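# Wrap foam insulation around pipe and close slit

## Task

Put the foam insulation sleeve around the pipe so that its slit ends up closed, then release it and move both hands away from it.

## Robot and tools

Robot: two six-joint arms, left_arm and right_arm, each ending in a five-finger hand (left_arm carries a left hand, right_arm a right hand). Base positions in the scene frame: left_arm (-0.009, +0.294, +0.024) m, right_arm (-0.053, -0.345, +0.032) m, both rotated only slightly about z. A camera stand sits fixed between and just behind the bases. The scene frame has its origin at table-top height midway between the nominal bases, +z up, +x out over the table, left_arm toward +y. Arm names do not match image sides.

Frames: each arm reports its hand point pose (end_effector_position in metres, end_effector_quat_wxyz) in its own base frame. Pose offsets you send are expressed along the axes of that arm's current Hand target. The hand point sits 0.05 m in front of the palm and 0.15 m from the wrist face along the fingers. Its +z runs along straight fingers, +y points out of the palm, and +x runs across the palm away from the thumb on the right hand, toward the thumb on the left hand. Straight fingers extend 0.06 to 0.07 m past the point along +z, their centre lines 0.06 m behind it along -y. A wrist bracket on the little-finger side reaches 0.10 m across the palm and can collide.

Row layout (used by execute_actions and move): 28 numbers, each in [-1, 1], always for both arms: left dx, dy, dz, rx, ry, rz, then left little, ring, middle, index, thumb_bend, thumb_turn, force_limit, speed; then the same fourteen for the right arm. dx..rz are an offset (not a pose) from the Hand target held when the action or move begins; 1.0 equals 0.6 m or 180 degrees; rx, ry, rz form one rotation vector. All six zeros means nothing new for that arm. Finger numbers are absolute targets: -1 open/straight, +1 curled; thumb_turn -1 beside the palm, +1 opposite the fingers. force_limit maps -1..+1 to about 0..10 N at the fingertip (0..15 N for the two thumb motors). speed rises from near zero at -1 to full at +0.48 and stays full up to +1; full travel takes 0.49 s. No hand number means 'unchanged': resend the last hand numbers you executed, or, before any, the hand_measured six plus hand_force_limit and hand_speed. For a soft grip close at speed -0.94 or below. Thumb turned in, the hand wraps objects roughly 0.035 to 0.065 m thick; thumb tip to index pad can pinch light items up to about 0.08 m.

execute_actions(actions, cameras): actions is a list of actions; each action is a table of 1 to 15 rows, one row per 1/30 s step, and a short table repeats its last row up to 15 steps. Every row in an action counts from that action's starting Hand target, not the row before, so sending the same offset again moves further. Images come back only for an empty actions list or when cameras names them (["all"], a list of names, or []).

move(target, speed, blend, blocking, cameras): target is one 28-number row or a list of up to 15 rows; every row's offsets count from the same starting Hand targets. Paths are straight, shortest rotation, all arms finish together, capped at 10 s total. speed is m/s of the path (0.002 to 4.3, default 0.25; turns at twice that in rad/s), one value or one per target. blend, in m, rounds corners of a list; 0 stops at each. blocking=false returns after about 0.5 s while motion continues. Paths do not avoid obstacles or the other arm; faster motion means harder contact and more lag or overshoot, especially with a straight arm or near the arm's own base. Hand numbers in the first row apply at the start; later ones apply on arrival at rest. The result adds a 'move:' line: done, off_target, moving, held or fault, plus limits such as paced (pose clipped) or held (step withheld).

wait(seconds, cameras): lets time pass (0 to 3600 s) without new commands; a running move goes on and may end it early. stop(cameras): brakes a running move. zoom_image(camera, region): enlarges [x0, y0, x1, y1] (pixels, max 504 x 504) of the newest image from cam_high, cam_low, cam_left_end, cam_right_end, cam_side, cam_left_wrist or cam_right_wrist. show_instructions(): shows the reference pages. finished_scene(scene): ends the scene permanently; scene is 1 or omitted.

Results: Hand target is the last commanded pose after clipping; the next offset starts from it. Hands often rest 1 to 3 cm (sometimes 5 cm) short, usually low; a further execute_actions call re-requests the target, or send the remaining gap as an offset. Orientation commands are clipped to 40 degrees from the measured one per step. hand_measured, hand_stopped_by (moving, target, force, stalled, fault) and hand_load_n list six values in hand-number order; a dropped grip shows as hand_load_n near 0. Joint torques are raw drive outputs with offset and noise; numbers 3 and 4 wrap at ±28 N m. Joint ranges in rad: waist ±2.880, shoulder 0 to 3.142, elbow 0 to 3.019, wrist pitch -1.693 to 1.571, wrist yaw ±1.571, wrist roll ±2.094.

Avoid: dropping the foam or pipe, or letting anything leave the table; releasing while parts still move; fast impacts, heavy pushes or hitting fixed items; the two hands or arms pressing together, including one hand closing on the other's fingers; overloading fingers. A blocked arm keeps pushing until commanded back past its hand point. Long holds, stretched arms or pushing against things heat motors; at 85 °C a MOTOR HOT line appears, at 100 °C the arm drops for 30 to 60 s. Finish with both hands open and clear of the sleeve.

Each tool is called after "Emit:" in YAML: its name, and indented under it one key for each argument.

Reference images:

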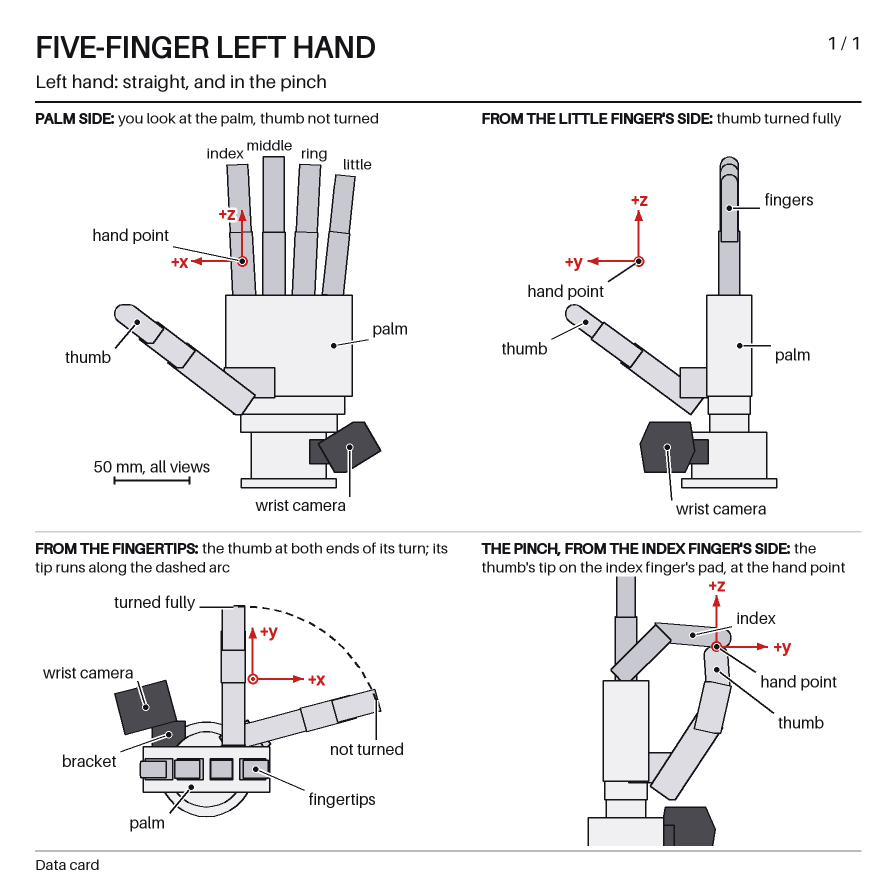

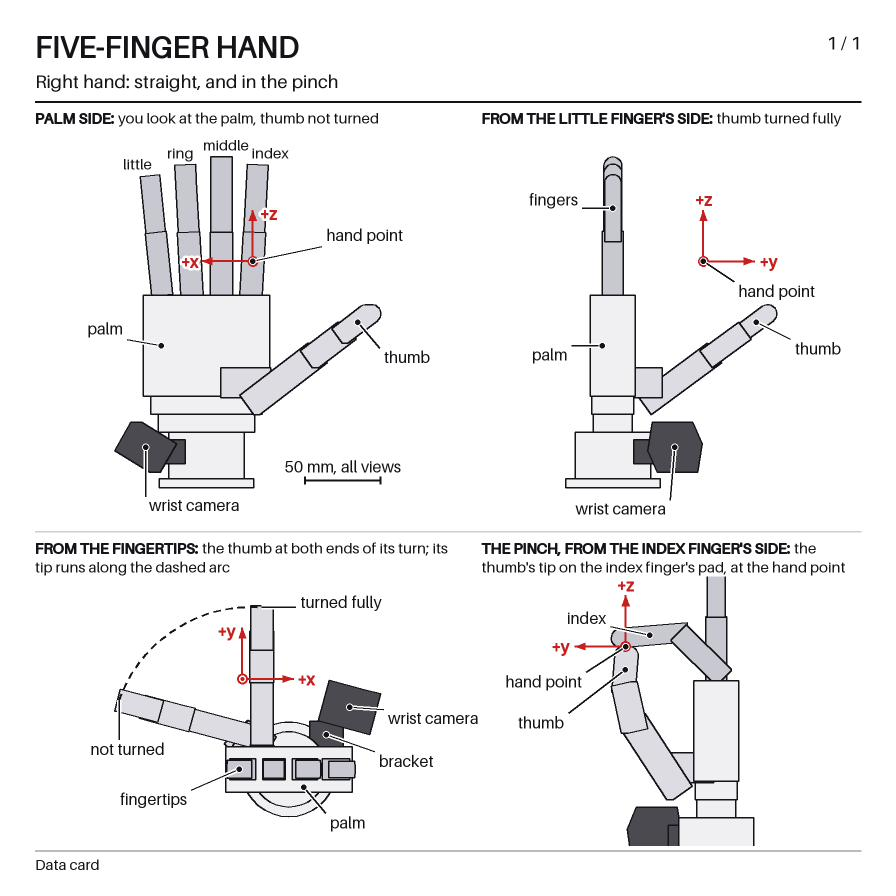

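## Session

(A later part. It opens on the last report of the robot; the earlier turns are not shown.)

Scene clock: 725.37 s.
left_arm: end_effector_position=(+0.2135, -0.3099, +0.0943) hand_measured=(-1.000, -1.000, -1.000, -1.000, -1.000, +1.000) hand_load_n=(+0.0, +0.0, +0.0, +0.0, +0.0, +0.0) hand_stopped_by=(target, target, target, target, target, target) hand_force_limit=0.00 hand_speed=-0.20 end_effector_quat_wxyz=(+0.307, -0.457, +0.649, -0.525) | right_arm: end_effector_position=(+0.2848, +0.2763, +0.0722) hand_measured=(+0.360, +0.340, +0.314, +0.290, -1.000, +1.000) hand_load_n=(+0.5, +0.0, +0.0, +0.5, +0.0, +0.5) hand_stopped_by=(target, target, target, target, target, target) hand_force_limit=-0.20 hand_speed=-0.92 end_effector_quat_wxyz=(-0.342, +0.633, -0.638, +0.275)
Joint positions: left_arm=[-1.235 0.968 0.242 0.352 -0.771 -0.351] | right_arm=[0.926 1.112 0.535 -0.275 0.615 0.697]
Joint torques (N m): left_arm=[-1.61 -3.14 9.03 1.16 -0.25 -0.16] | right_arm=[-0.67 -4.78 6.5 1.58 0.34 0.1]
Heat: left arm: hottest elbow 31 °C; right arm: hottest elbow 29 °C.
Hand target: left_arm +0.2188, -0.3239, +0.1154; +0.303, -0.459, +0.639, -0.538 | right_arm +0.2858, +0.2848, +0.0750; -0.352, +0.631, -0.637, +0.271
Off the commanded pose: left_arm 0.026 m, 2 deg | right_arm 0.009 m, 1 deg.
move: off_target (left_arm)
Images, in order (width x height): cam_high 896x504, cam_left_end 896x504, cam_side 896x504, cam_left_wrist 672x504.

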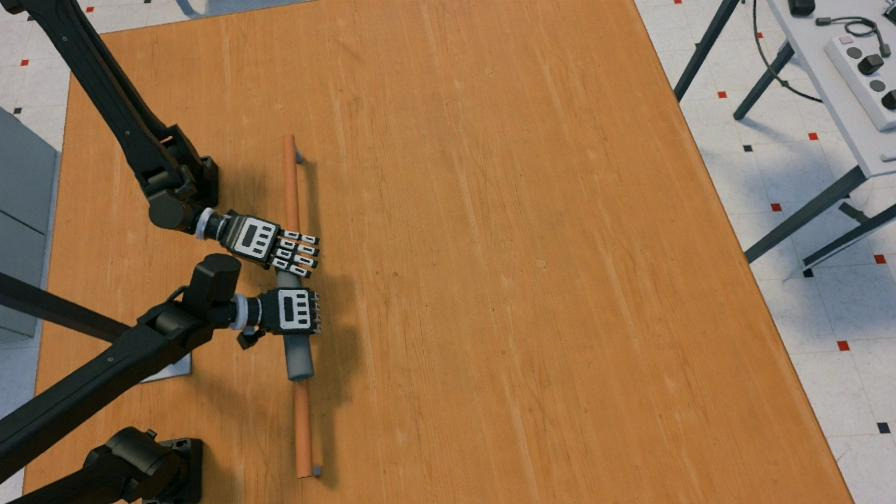

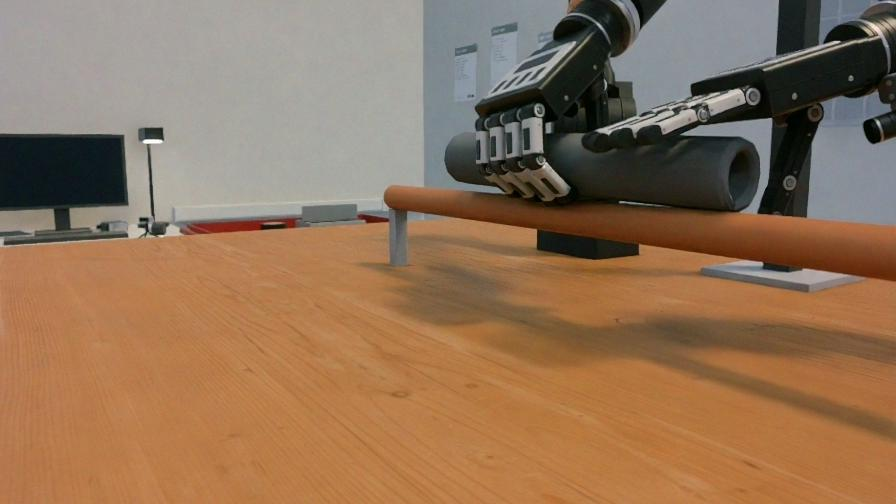

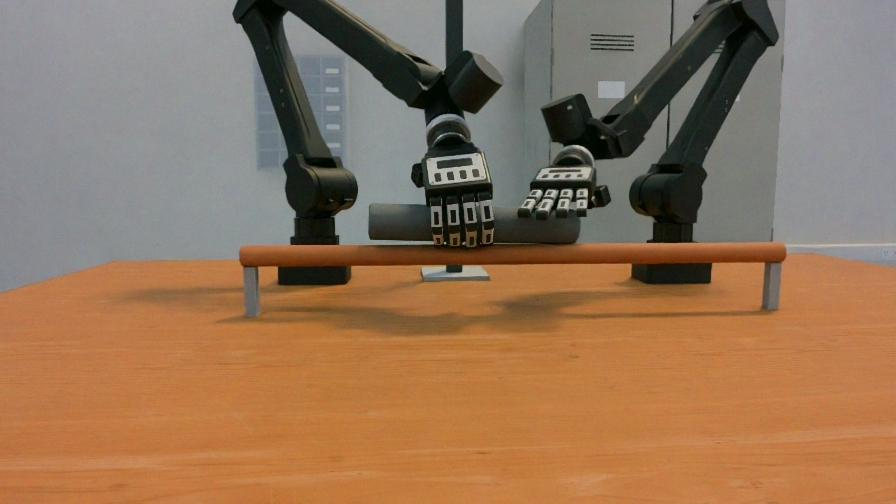

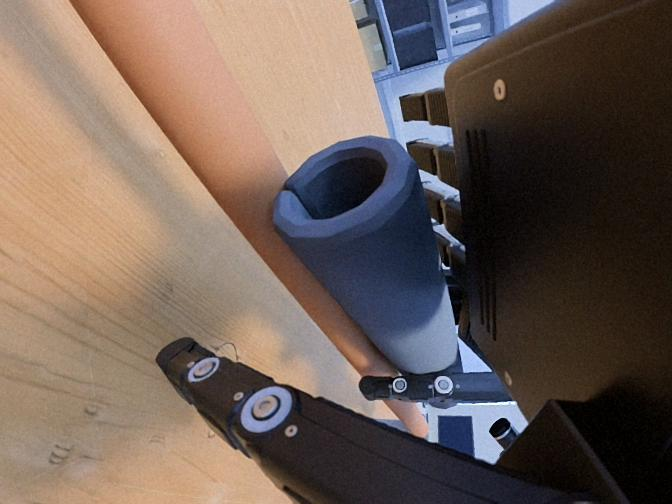

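Emit:
zoom_image:
  camera: "cam_high"
  region: [230, 220, 350, 420]

Emit:
zoom_image:
  camera: "cam_side"
  region: [350, 140, 650, 290]

Scaled by 2.520.

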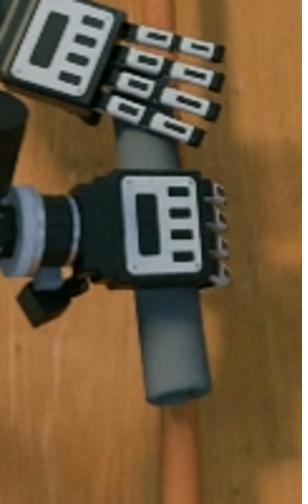

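Scaled by 1.680.

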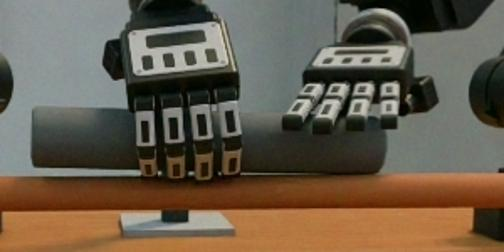

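Emit:
move:
  target:
    - [0,0,0,0,0,0,-1,-1,-1,-1,-1,1,0,-0.2,0,0,0,0,0,0,0.40,0.38,0.355,0.33,-1,1,-0.2,-0.92]
    - [0.0054,-0.0483,-0.012,0,0,0,-1,-1,-1,-1,-1,1,0,-0.2,-0.005,-0.0436,-0.0251,-0.0413,0.0188,0.024,0.40,0.38,0.355,0.33,-1,1,-0.2,-0.92]
  speed: 0.05
  cameras: ["cam_left_end","cam_high","cam_side","cam_left_wrist","cam_right_end"]

Emit:
zoom_image:
  camera: "cam_high"
  region: [230, 220, 350, 420]

Emit:
zoom_image:
  camera: "cam_side"
  region: [350, 140, 650, 290]

Emit:
zoom_image:
  camera: "cam_left_wrist"
  region: [180, 120, 480, 360]

Emit:
zoom_image:
  camera: "cam_right_end"
  region: [360, 160, 460, 260]

Scene clock: 728.60 s.
left_arm: end_effector_position=(+0.2137, -0.3106, +0.1206) hand_measured=(-1.000, -1.000, -1.000, -1.000, -1.000, +1.000) hand_load_n=(+0.0, +0.0, +0.0, +0.0, +0.0, +0.0) hand_stopped_by=(target, target, target, target, target, target) hand_force_limit=0.00 hand_speed=-0.20 end_effector_quat_wxyz=(+0.307, -0.457, +0.651, -0.523) | right_arm: end_effector_position=(+0.2759, +0.2749, +0.0866) hand_measured=(+0.400, +0.380, +0.354, +0.330, -1.000, +1.000) hand_load_n=(+0.0, +0.5, +0.0, +0.5, +0.0, +0.0) hand_stopped_by=(target, target, target, target, target, target) hand_force_limit=-0.20 hand_speed=-0.92 end_effector_quat_wxyz=(-0.287, +0.633, -0.679, +0.237)
Joint positions: left_arm=[-1.235 0.874 0.293 0.204 -0.771 -0.351] | right_arm=[0.898 1.112 0.644 -0.535 0.54 0.808]
Joint torques (N m): left_arm=[-1.49 -2.9 9.99 1.21 -0.24 -0.16] | right_arm=[-2.37 -5.01 9.14 0.44 0.21 0.1]
Heat: left arm: hottest elbow 31 °C; right arm: hottest elbow 29 °C.
Hand target: left_arm +0.2186, -0.3240, +0.1455; +0.303, -0.459, +0.639, -0.538 | right_arm +0.2897, +0.2848, +0.1050; -0.301, +0.619, -0.686, +0.234
Off the commanded pose: left_arm 0.029 m, 2 deg | right_arm 0.025 m, 2 deg.
move: off_target (left_arm, right_arm)
Images, in order (width x height): cam_high 896x504, cam_left_end 896x504, cam_right_end 896x504, cam_side 896x504, cam_left_wrist 672x504.

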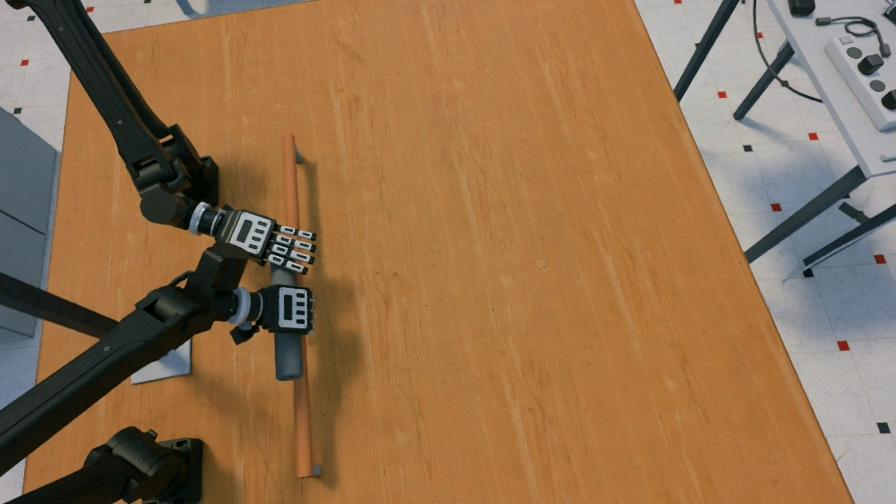

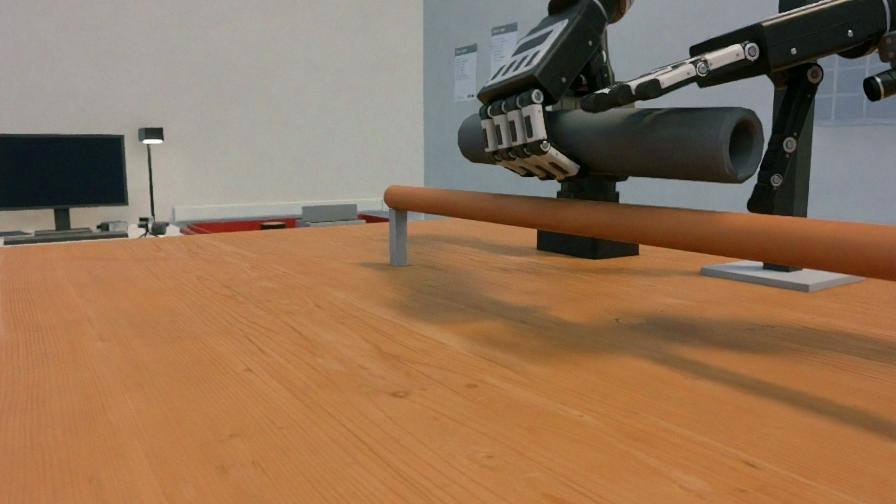

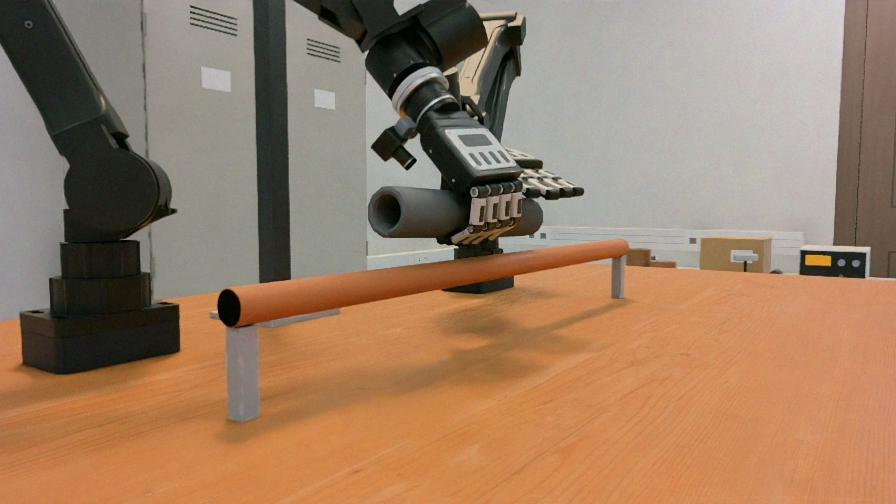

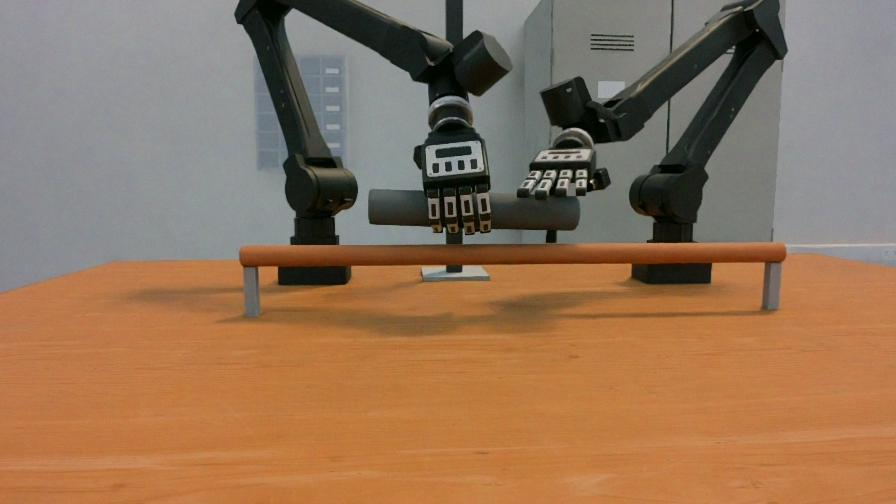

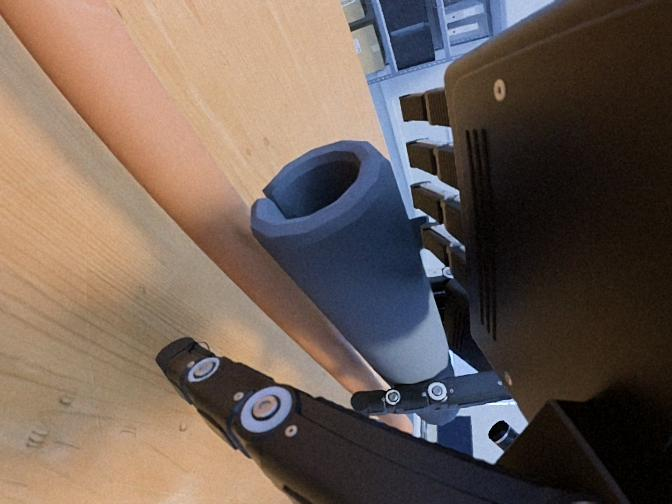

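Scaled by 2.520.

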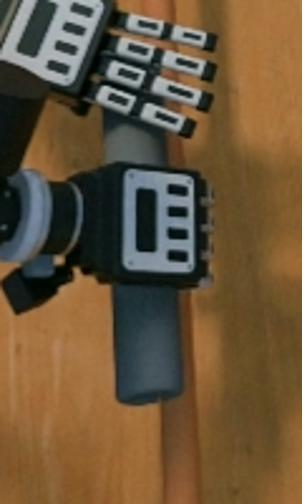

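Scaled by 1.680.

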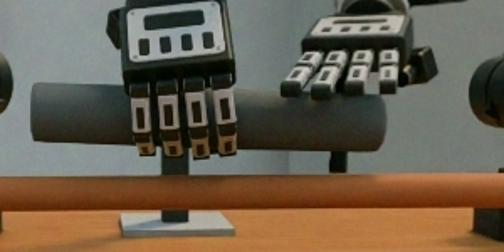

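Scaled by 1.680 from the camera's image (finer frame: 960x720).

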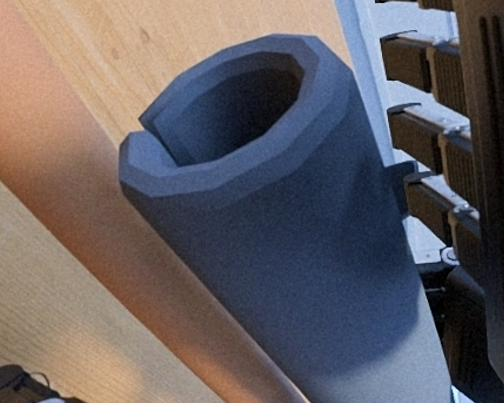

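Scaled by 5.040.

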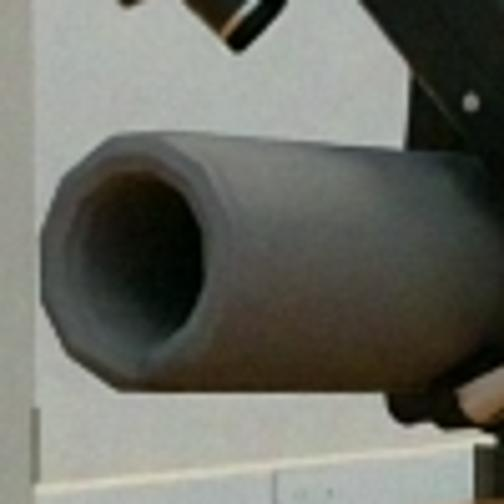

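Emit:
move:
  target: [0,0,0,0,0,0,-1,-1,-1,-1,-1,1,0,-0.2,0.0034,0.0221,0.013,0,0,0,0.37,0.35,0.325,0.30,-1,1,-0.2,-0.92]
  speed: 0.04
  cameras: ["cam_left_end","cam_high","cam_side","cam_left_wrist","cam_right_end"]

Emit:
zoom_image:
  camera: "cam_high"
  region: [230, 220, 350, 420]

Emit:
zoom_image:
  camera: "cam_side"
  region: [350, 140, 650, 290]

Emit:
zoom_image:
  camera: "cam_left_wrist"
  region: [180, 120, 480, 360]

Emit:
zoom_image:
  camera: "cam_right_end"
  region: [360, 160, 560, 280]

Scene clock: 729.97 s.
left_arm: end_effector_position=(+0.2137, -0.3106, +0.1206) hand_measured=(-1.000, -1.000, -1.000, -1.000, -1.000, +1.000) hand_load_n=(+0.0, +0.0, +0.0, +0.0, +0.0, +0.0) hand_stopped_by=(target, target, target, target, target, target) hand_force_limit=0.00 hand_speed=-0.20 end_effector_quat_wxyz=(+0.307, -0.457, +0.651, -0.523) | right_arm: end_effector_position=(+0.2785, +0.2785, +0.0852) hand_measured=(+0.370, +0.350, +0.324, +0.300, -1.000, +1.000) hand_load_n=(+0.0, +0.0, +0.0, +0.0, +0.0, +0.0) hand_stopped_by=(target, target, target, target, target, target) hand_force_limit=-0.20 hand_speed=-0.92 end_effector_quat_wxyz=(-0.291, +0.628, -0.683, +0.235)
Joint positions: left_arm=[-1.235 0.874 0.293 0.204 -0.771 -0.351] | right_arm=[0.898 1.122 0.644 -0.517 0.54 0.819]
Joint torques (N m): left_arm=[-1.55 -2.9 10.02 1.09 -0.27 -0.17] | right_arm=[-1.49 -4.54 7.06 1.36 0.42 0.15]
Heat: left arm: hottest elbow 31 °C; right arm: hottest elbow 29 °C.
Hand target: left_arm +0.2186, -0.3239, +0.1455; +0.303, -0.459, +0.639, -0.538 | right_arm +0.2857, +0.2848, +0.0901; -0.301, +0.619, -0.686, +0.234
Off the commanded pose: left_arm 0.029 m, 2 deg | right_arm 0.011 m, 2 deg.
move: off_target (right_arm)
Images, in order (width x height): cam_high 896x504, cam_left_end 896x504, cam_right_end 896x504, cam_side 896x504, cam_left_wrist 672x504.

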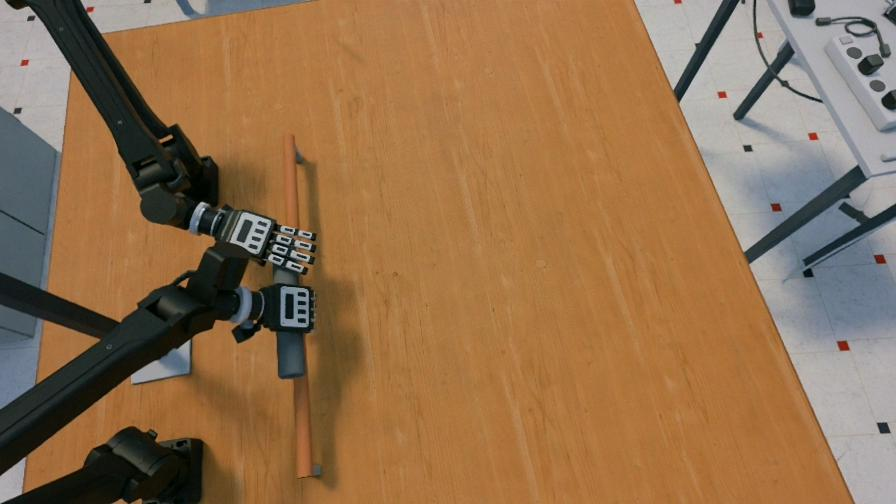

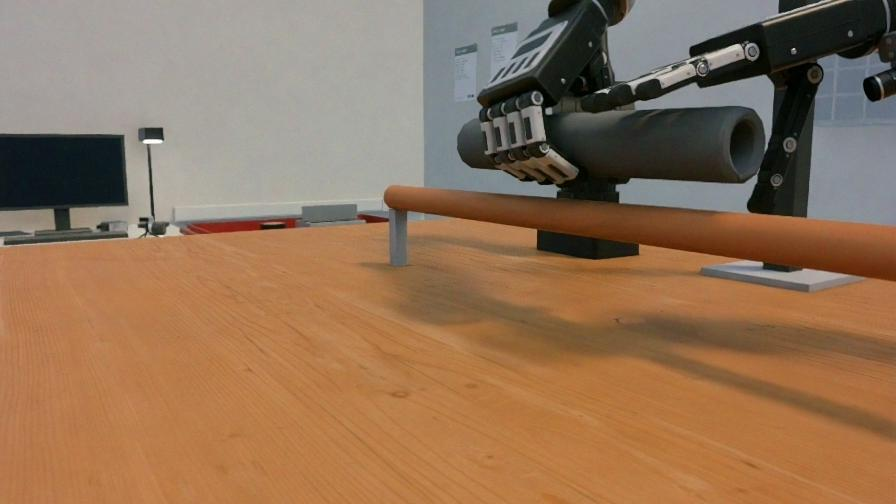

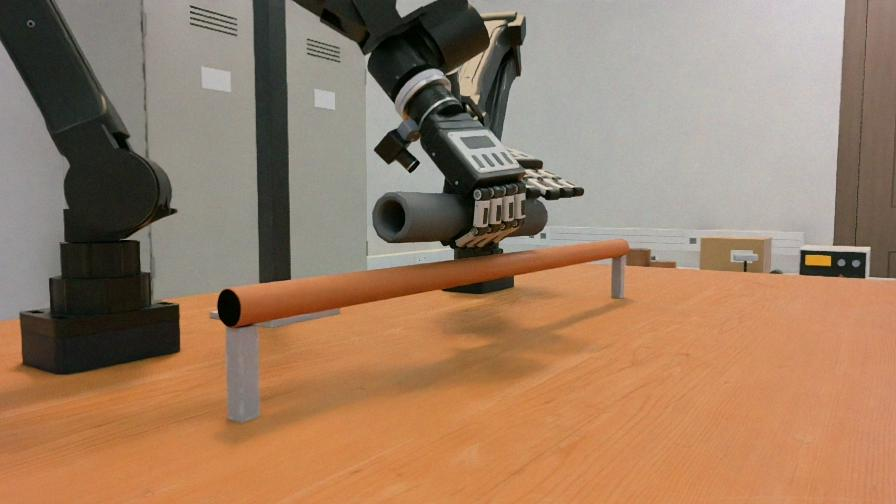

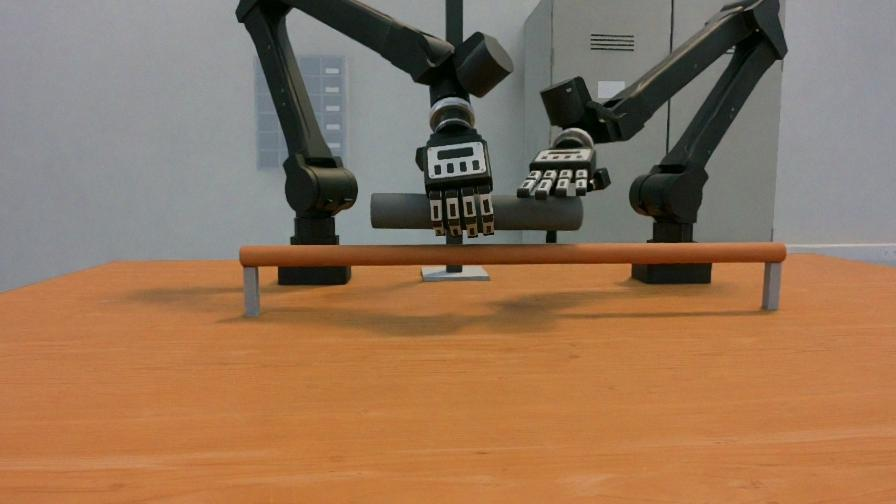

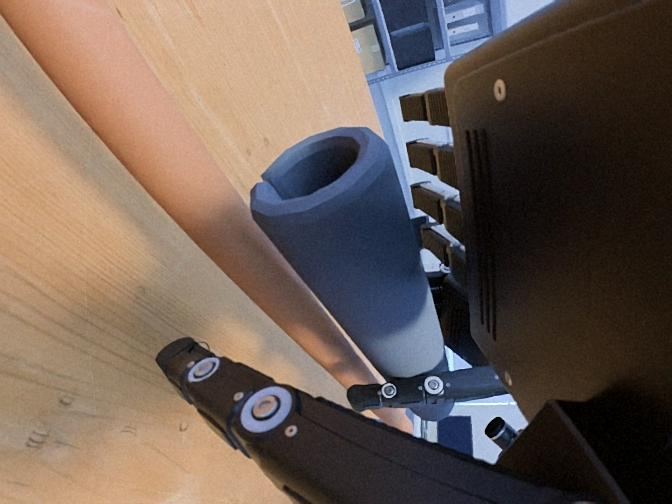

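Scaled by 2.520.

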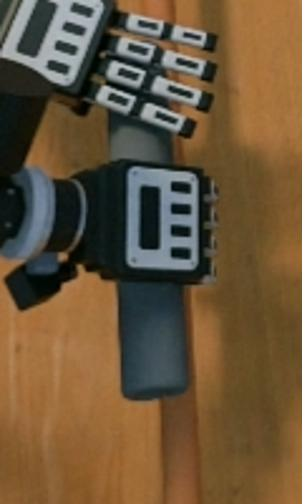

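Scaled by 1.680.

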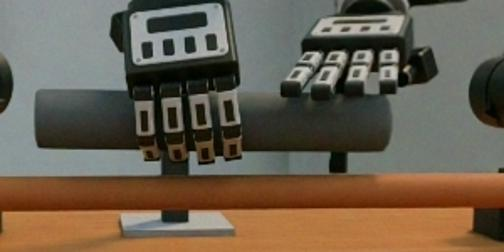

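Scaled by 1.680 from the camera's image (finer frame: 960x720).

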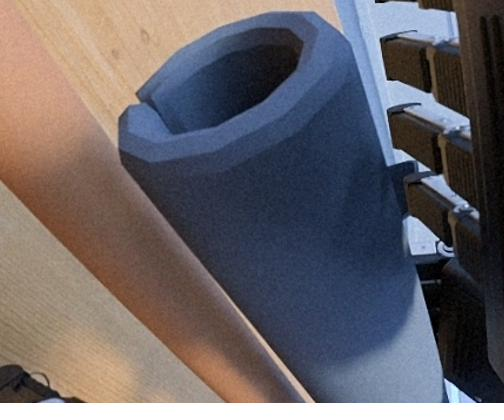

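Scaled by 2.520.

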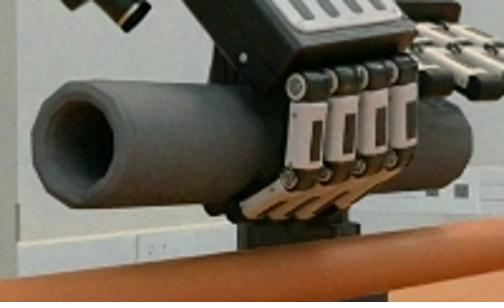

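Emit:
move:
  target: [0,0,0,0,0,0,-1,-1,-1,-1,-1,1,0,-0.2,0.0028,0.0166,0.0129,-0.0003,-0.0047,0.0047,0.34,0.32,0.295,0.27,-1,1,-0.2,-0.92]
  speed: 0.04
  cameras: ["cam_left_end","cam_high","cam_side","cam_left_wrist","cam_right_end"]

Emit:
zoom_image:
  camera: "cam_high"
  region: [230, 220, 350, 420]

Emit:
zoom_image:
  camera: "cam_side"
  region: [350, 140, 650, 290]

Emit:
zoom_image:
  camera: "cam_left_wrist"
  region: [180, 120, 480, 360]

Emit:
zoom_image:
  camera: "cam_right_end"
  region: [360, 160, 560, 280]

Scene clock: 731.97 s.
left_arm: end_effector_position=(+0.2137, -0.3106, +0.1206) hand_measured=(-1.000, -1.000, -1.000, -1.000, -1.000, +1.000) hand_load_n=(+0.0, +0.0, +0.0, +0.0, +0.0, +0.0) hand_stopped_by=(target, target, target, target, target, target) hand_force_limit=0.00 hand_speed=-0.20 end_effector_quat_wxyz=(+0.307, -0.457, +0.651, -0.523) | right_arm: end_effector_position=(+0.2792, +0.2815, +0.0770) hand_measured=(+0.340, +0.320, +0.294, +0.270, -1.000, +1.000) hand_load_n=(+0.0, +0.0, +0.0, +0.0, +0.0, +0.0) hand_stopped_by=(target, target, target, target, target, target) hand_force_limit=-0.20 hand_speed=-0.92 end_effector_quat_wxyz=(+0.302, -0.623, +0.684, -0.229)
Joint positions: left_arm=[-1.235 0.874 0.293 0.204 -0.771 -0.351] | right_arm=[0.898 1.132 0.617 -0.458 0.533 0.825]
Joint torques (N m): left_arm=[-1.73 -3.14 10.09 1.17 -0.25 -0.17] | right_arm=[-1.79 -4.95 6.48 1.54 0.21 0.11]
Heat: left arm: hottest elbow 32 °C; right arm: hottest elbow 29 °C.
Hand target: left_arm +0.2186, -0.3239, +0.1455; +0.303, -0.459, +0.639, -0.538 | right_arm +0.2840, +0.2848, +0.0775; +0.308, -0.616, +0.689, -0.227
Off the commanded pose: left_arm 0.029 m, 2 deg | right_arm 0.006 m, 1 deg.
move: done
Images, in order (width x height): cam_high 896x504, cam_left_end 896x504, cam_right_end 896x504, cam_side 896x504, cam_left_wrist 672x504.

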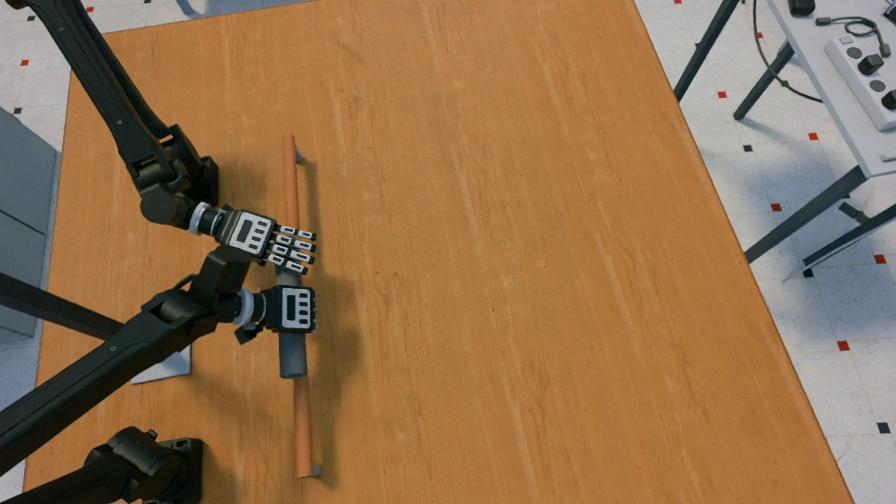

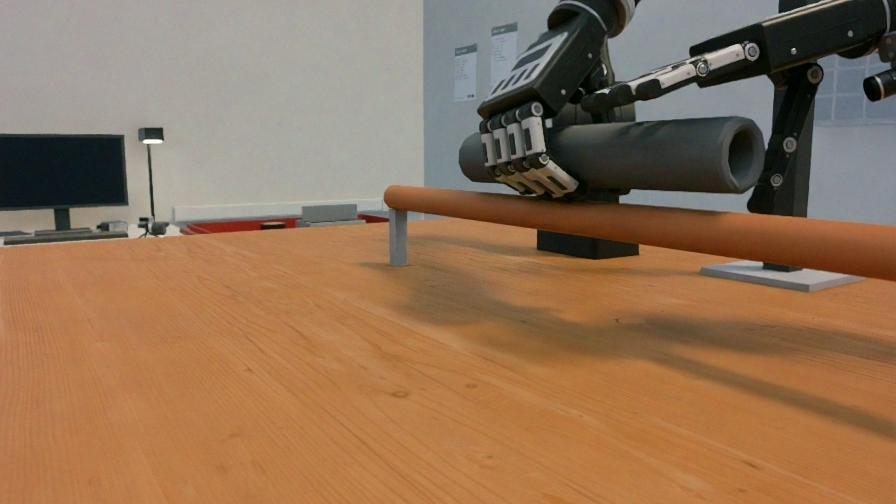

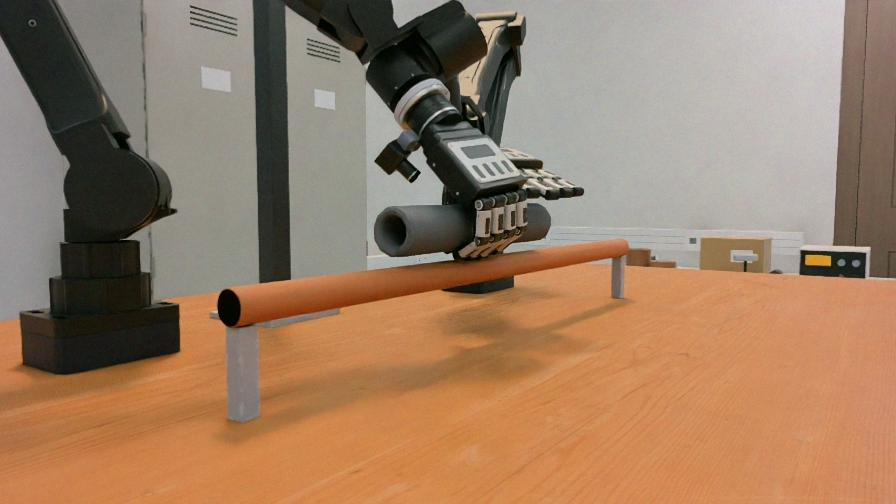

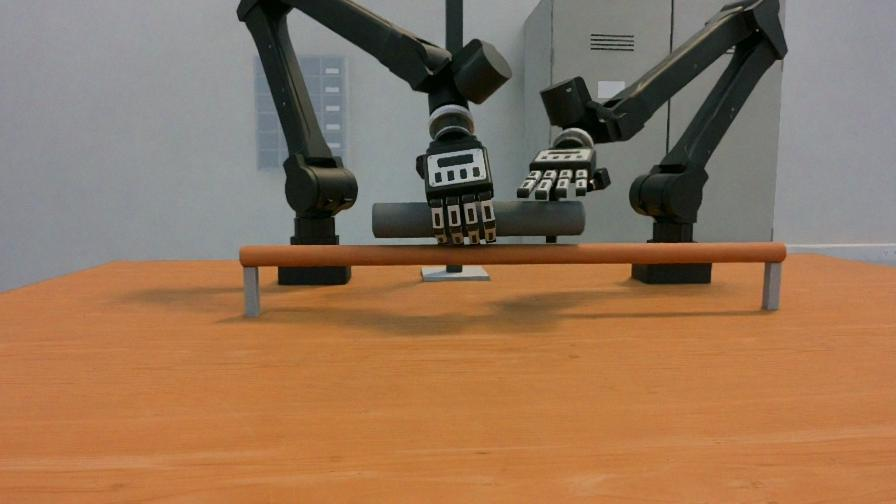

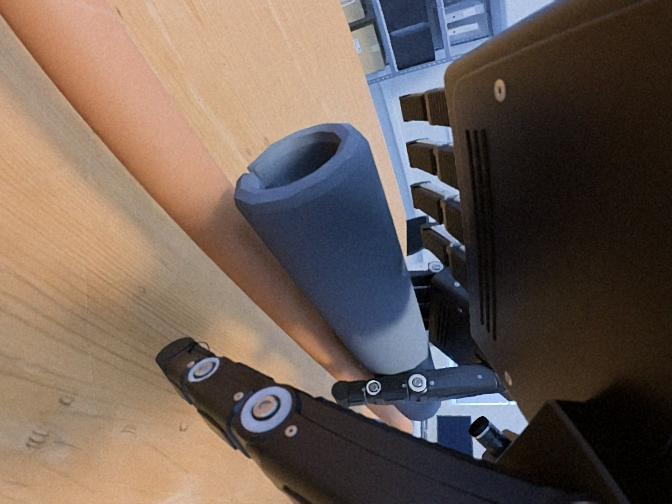

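Scaled by 2.520.

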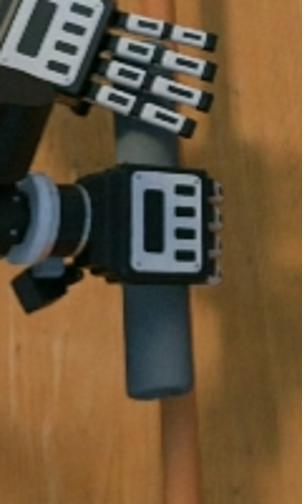

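Scaled by 1.680.

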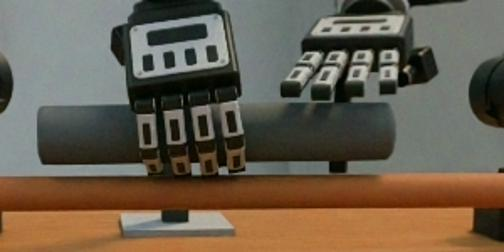

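Scaled by 1.680 from the camera's image (finer frame: 960x720).

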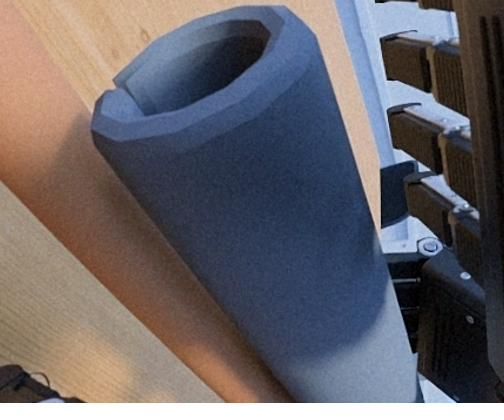

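Scaled by 2.520.

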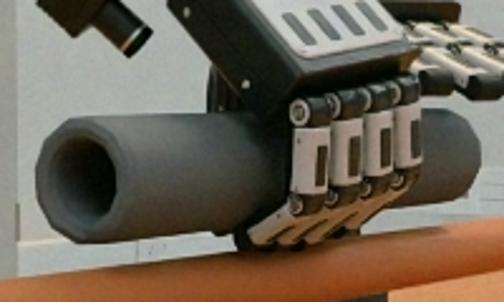

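Emit:
move:
  target: [0,0,0,0,0,0,-1,-1,-1,-1,-1,1,0,-0.2,0,0,0,0,0,0,0.29,0.27,0.245,0.22,-1,1,-0.2,-0.95]
  speed: 0.04
  cameras: ["cam_left_end","cam_high","cam_side","cam_left_wrist","cam_right_end"]

Emit:
zoom_image:
  camera: "cam_high"
  region: [230, 220, 350, 420]

Emit:
zoom_image:
  camera: "cam_side"
  region: [350, 140, 650, 290]

Emit:
zoom_image:
  camera: "cam_left_wrist"
  region: [180, 120, 480, 360]

Emit:
zoom_image:
  camera: "cam_right_end"
  region: [360, 160, 560, 280]

Scene clock: 732.93 s.
left_arm: end_effector_position=(+0.2137, -0.3106, +0.1206) hand_measured=(-1.000, -1.000, -1.000, -1.000, -1.000, +1.000) hand_load_n=(+0.0, +0.0, +0.0, +0.0, +0.0, +0.0) hand_stopped_by=(target, target, target, target, target, target) hand_force_limit=0.00 hand_speed=-0.20 end_effector_quat_wxyz=(+0.307, -0.457, +0.651, -0.523) | right_arm: end_effector_position=(+0.2793, +0.2817, +0.0771) hand_measured=(+0.290, +0.270, +0.244, +0.220, -1.000, +1.000) hand_load_n=(+0.0, +0.0, +0.0, +0.0, +0.0, +0.0) hand_stopped_by=(target, target, target, target, target, target) hand_force_limit=-0.20 hand_speed=-0.95 end_effector_quat_wxyz=(+0.303, -0.622, +0.684, -0.229)
Joint positions: left_arm=[-1.235 0.874 0.293 0.204 -0.771 -0.351] | right_arm=[0.898 1.132 0.617 -0.458 0.533 0.825]
Joint torques (N m): left_arm=[-1.67 -2.96 9.98 1.17 -0.25 -0.16] | right_arm=[-1.67 -4.78 6.5 1.48 0.21 0.12]
Heat: left arm: hottest elbow 32 °C; right arm: hottest elbow 29 °C.
Hand target: left_arm +0.2186, -0.3239, +0.1455; +0.303, -0.459, +0.639, -0.538 | right_arm +0.2840, +0.2848, +0.0776; +0.308, -0.616, +0.689, -0.227
Off the commanded pose: left_arm 0.029 m, 2 deg | right_arm 0.006 m, 1 deg.
move: done
Images, in order (width x height): cam_high 896x504, cam_left_end 896x504, cam_right_end 896x504, cam_side 896x504, cam_left_wrist 672x504.

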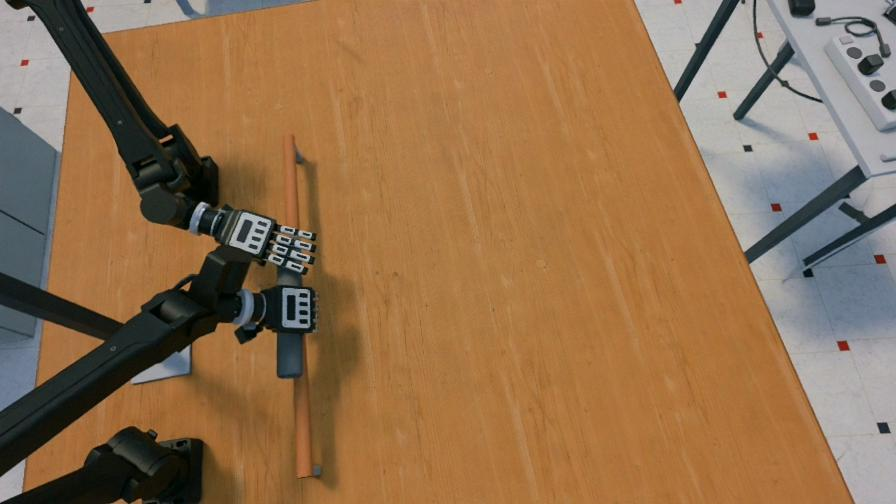

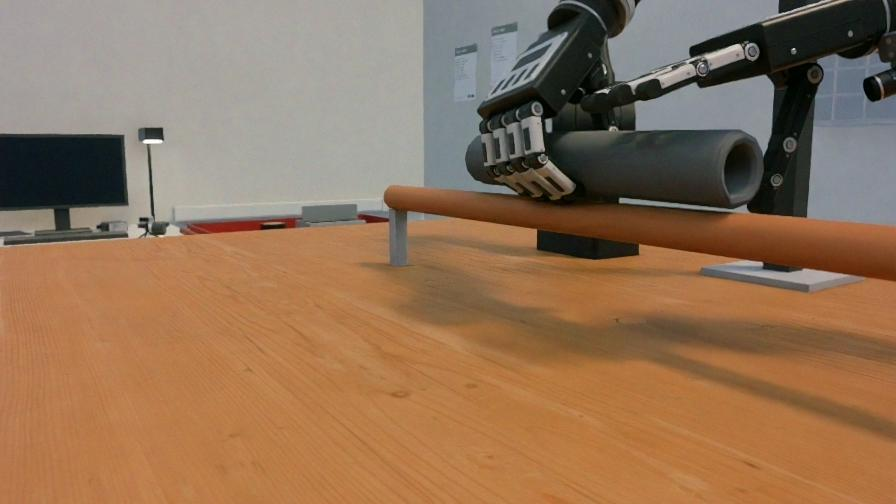

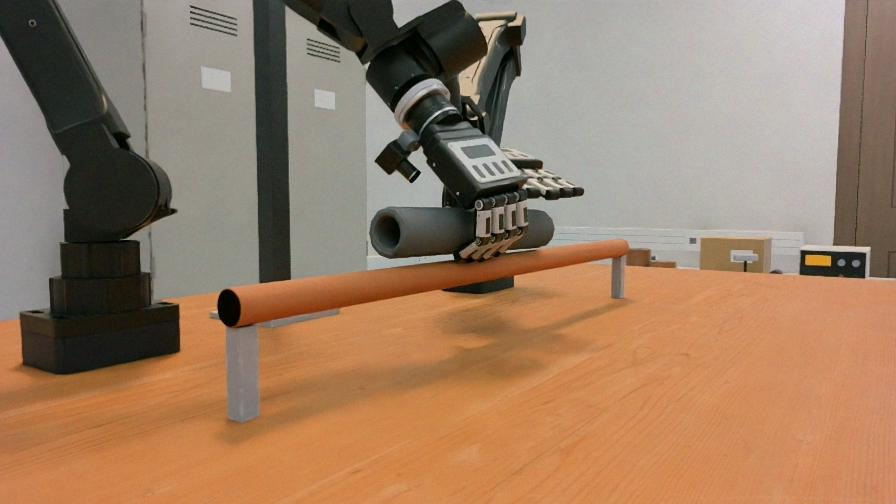

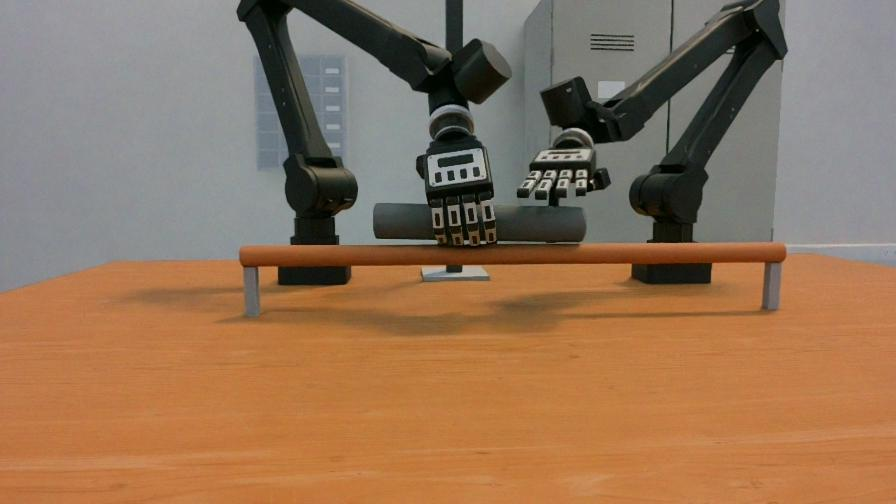

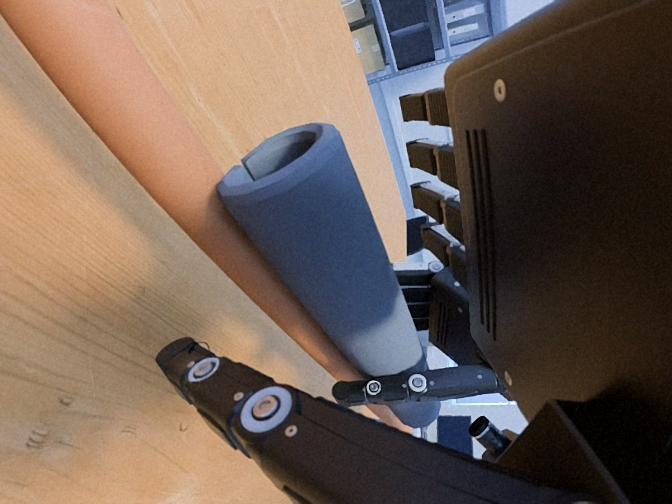

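Scaled by 2.520.

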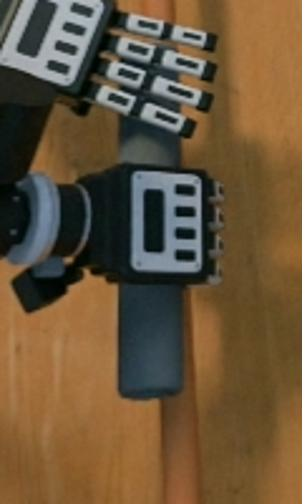

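Scaled by 1.680.

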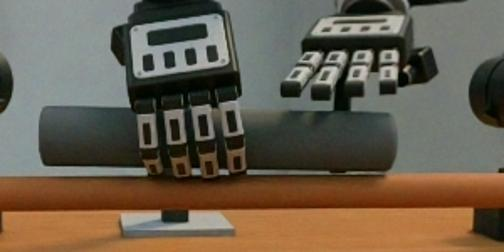

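Scaled by 1.680 from the camera's image (finer frame: 960x720).

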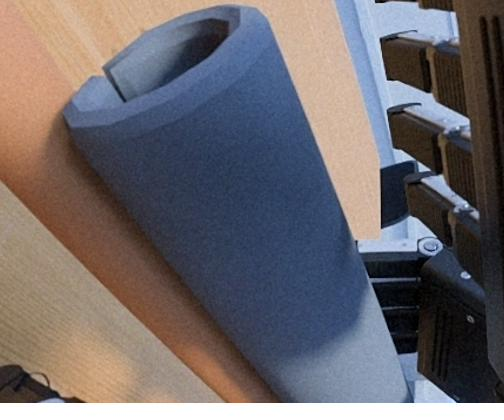

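Scaled by 2.520.

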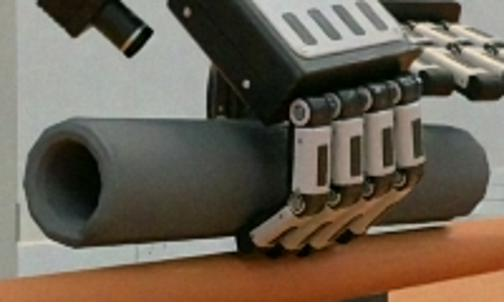

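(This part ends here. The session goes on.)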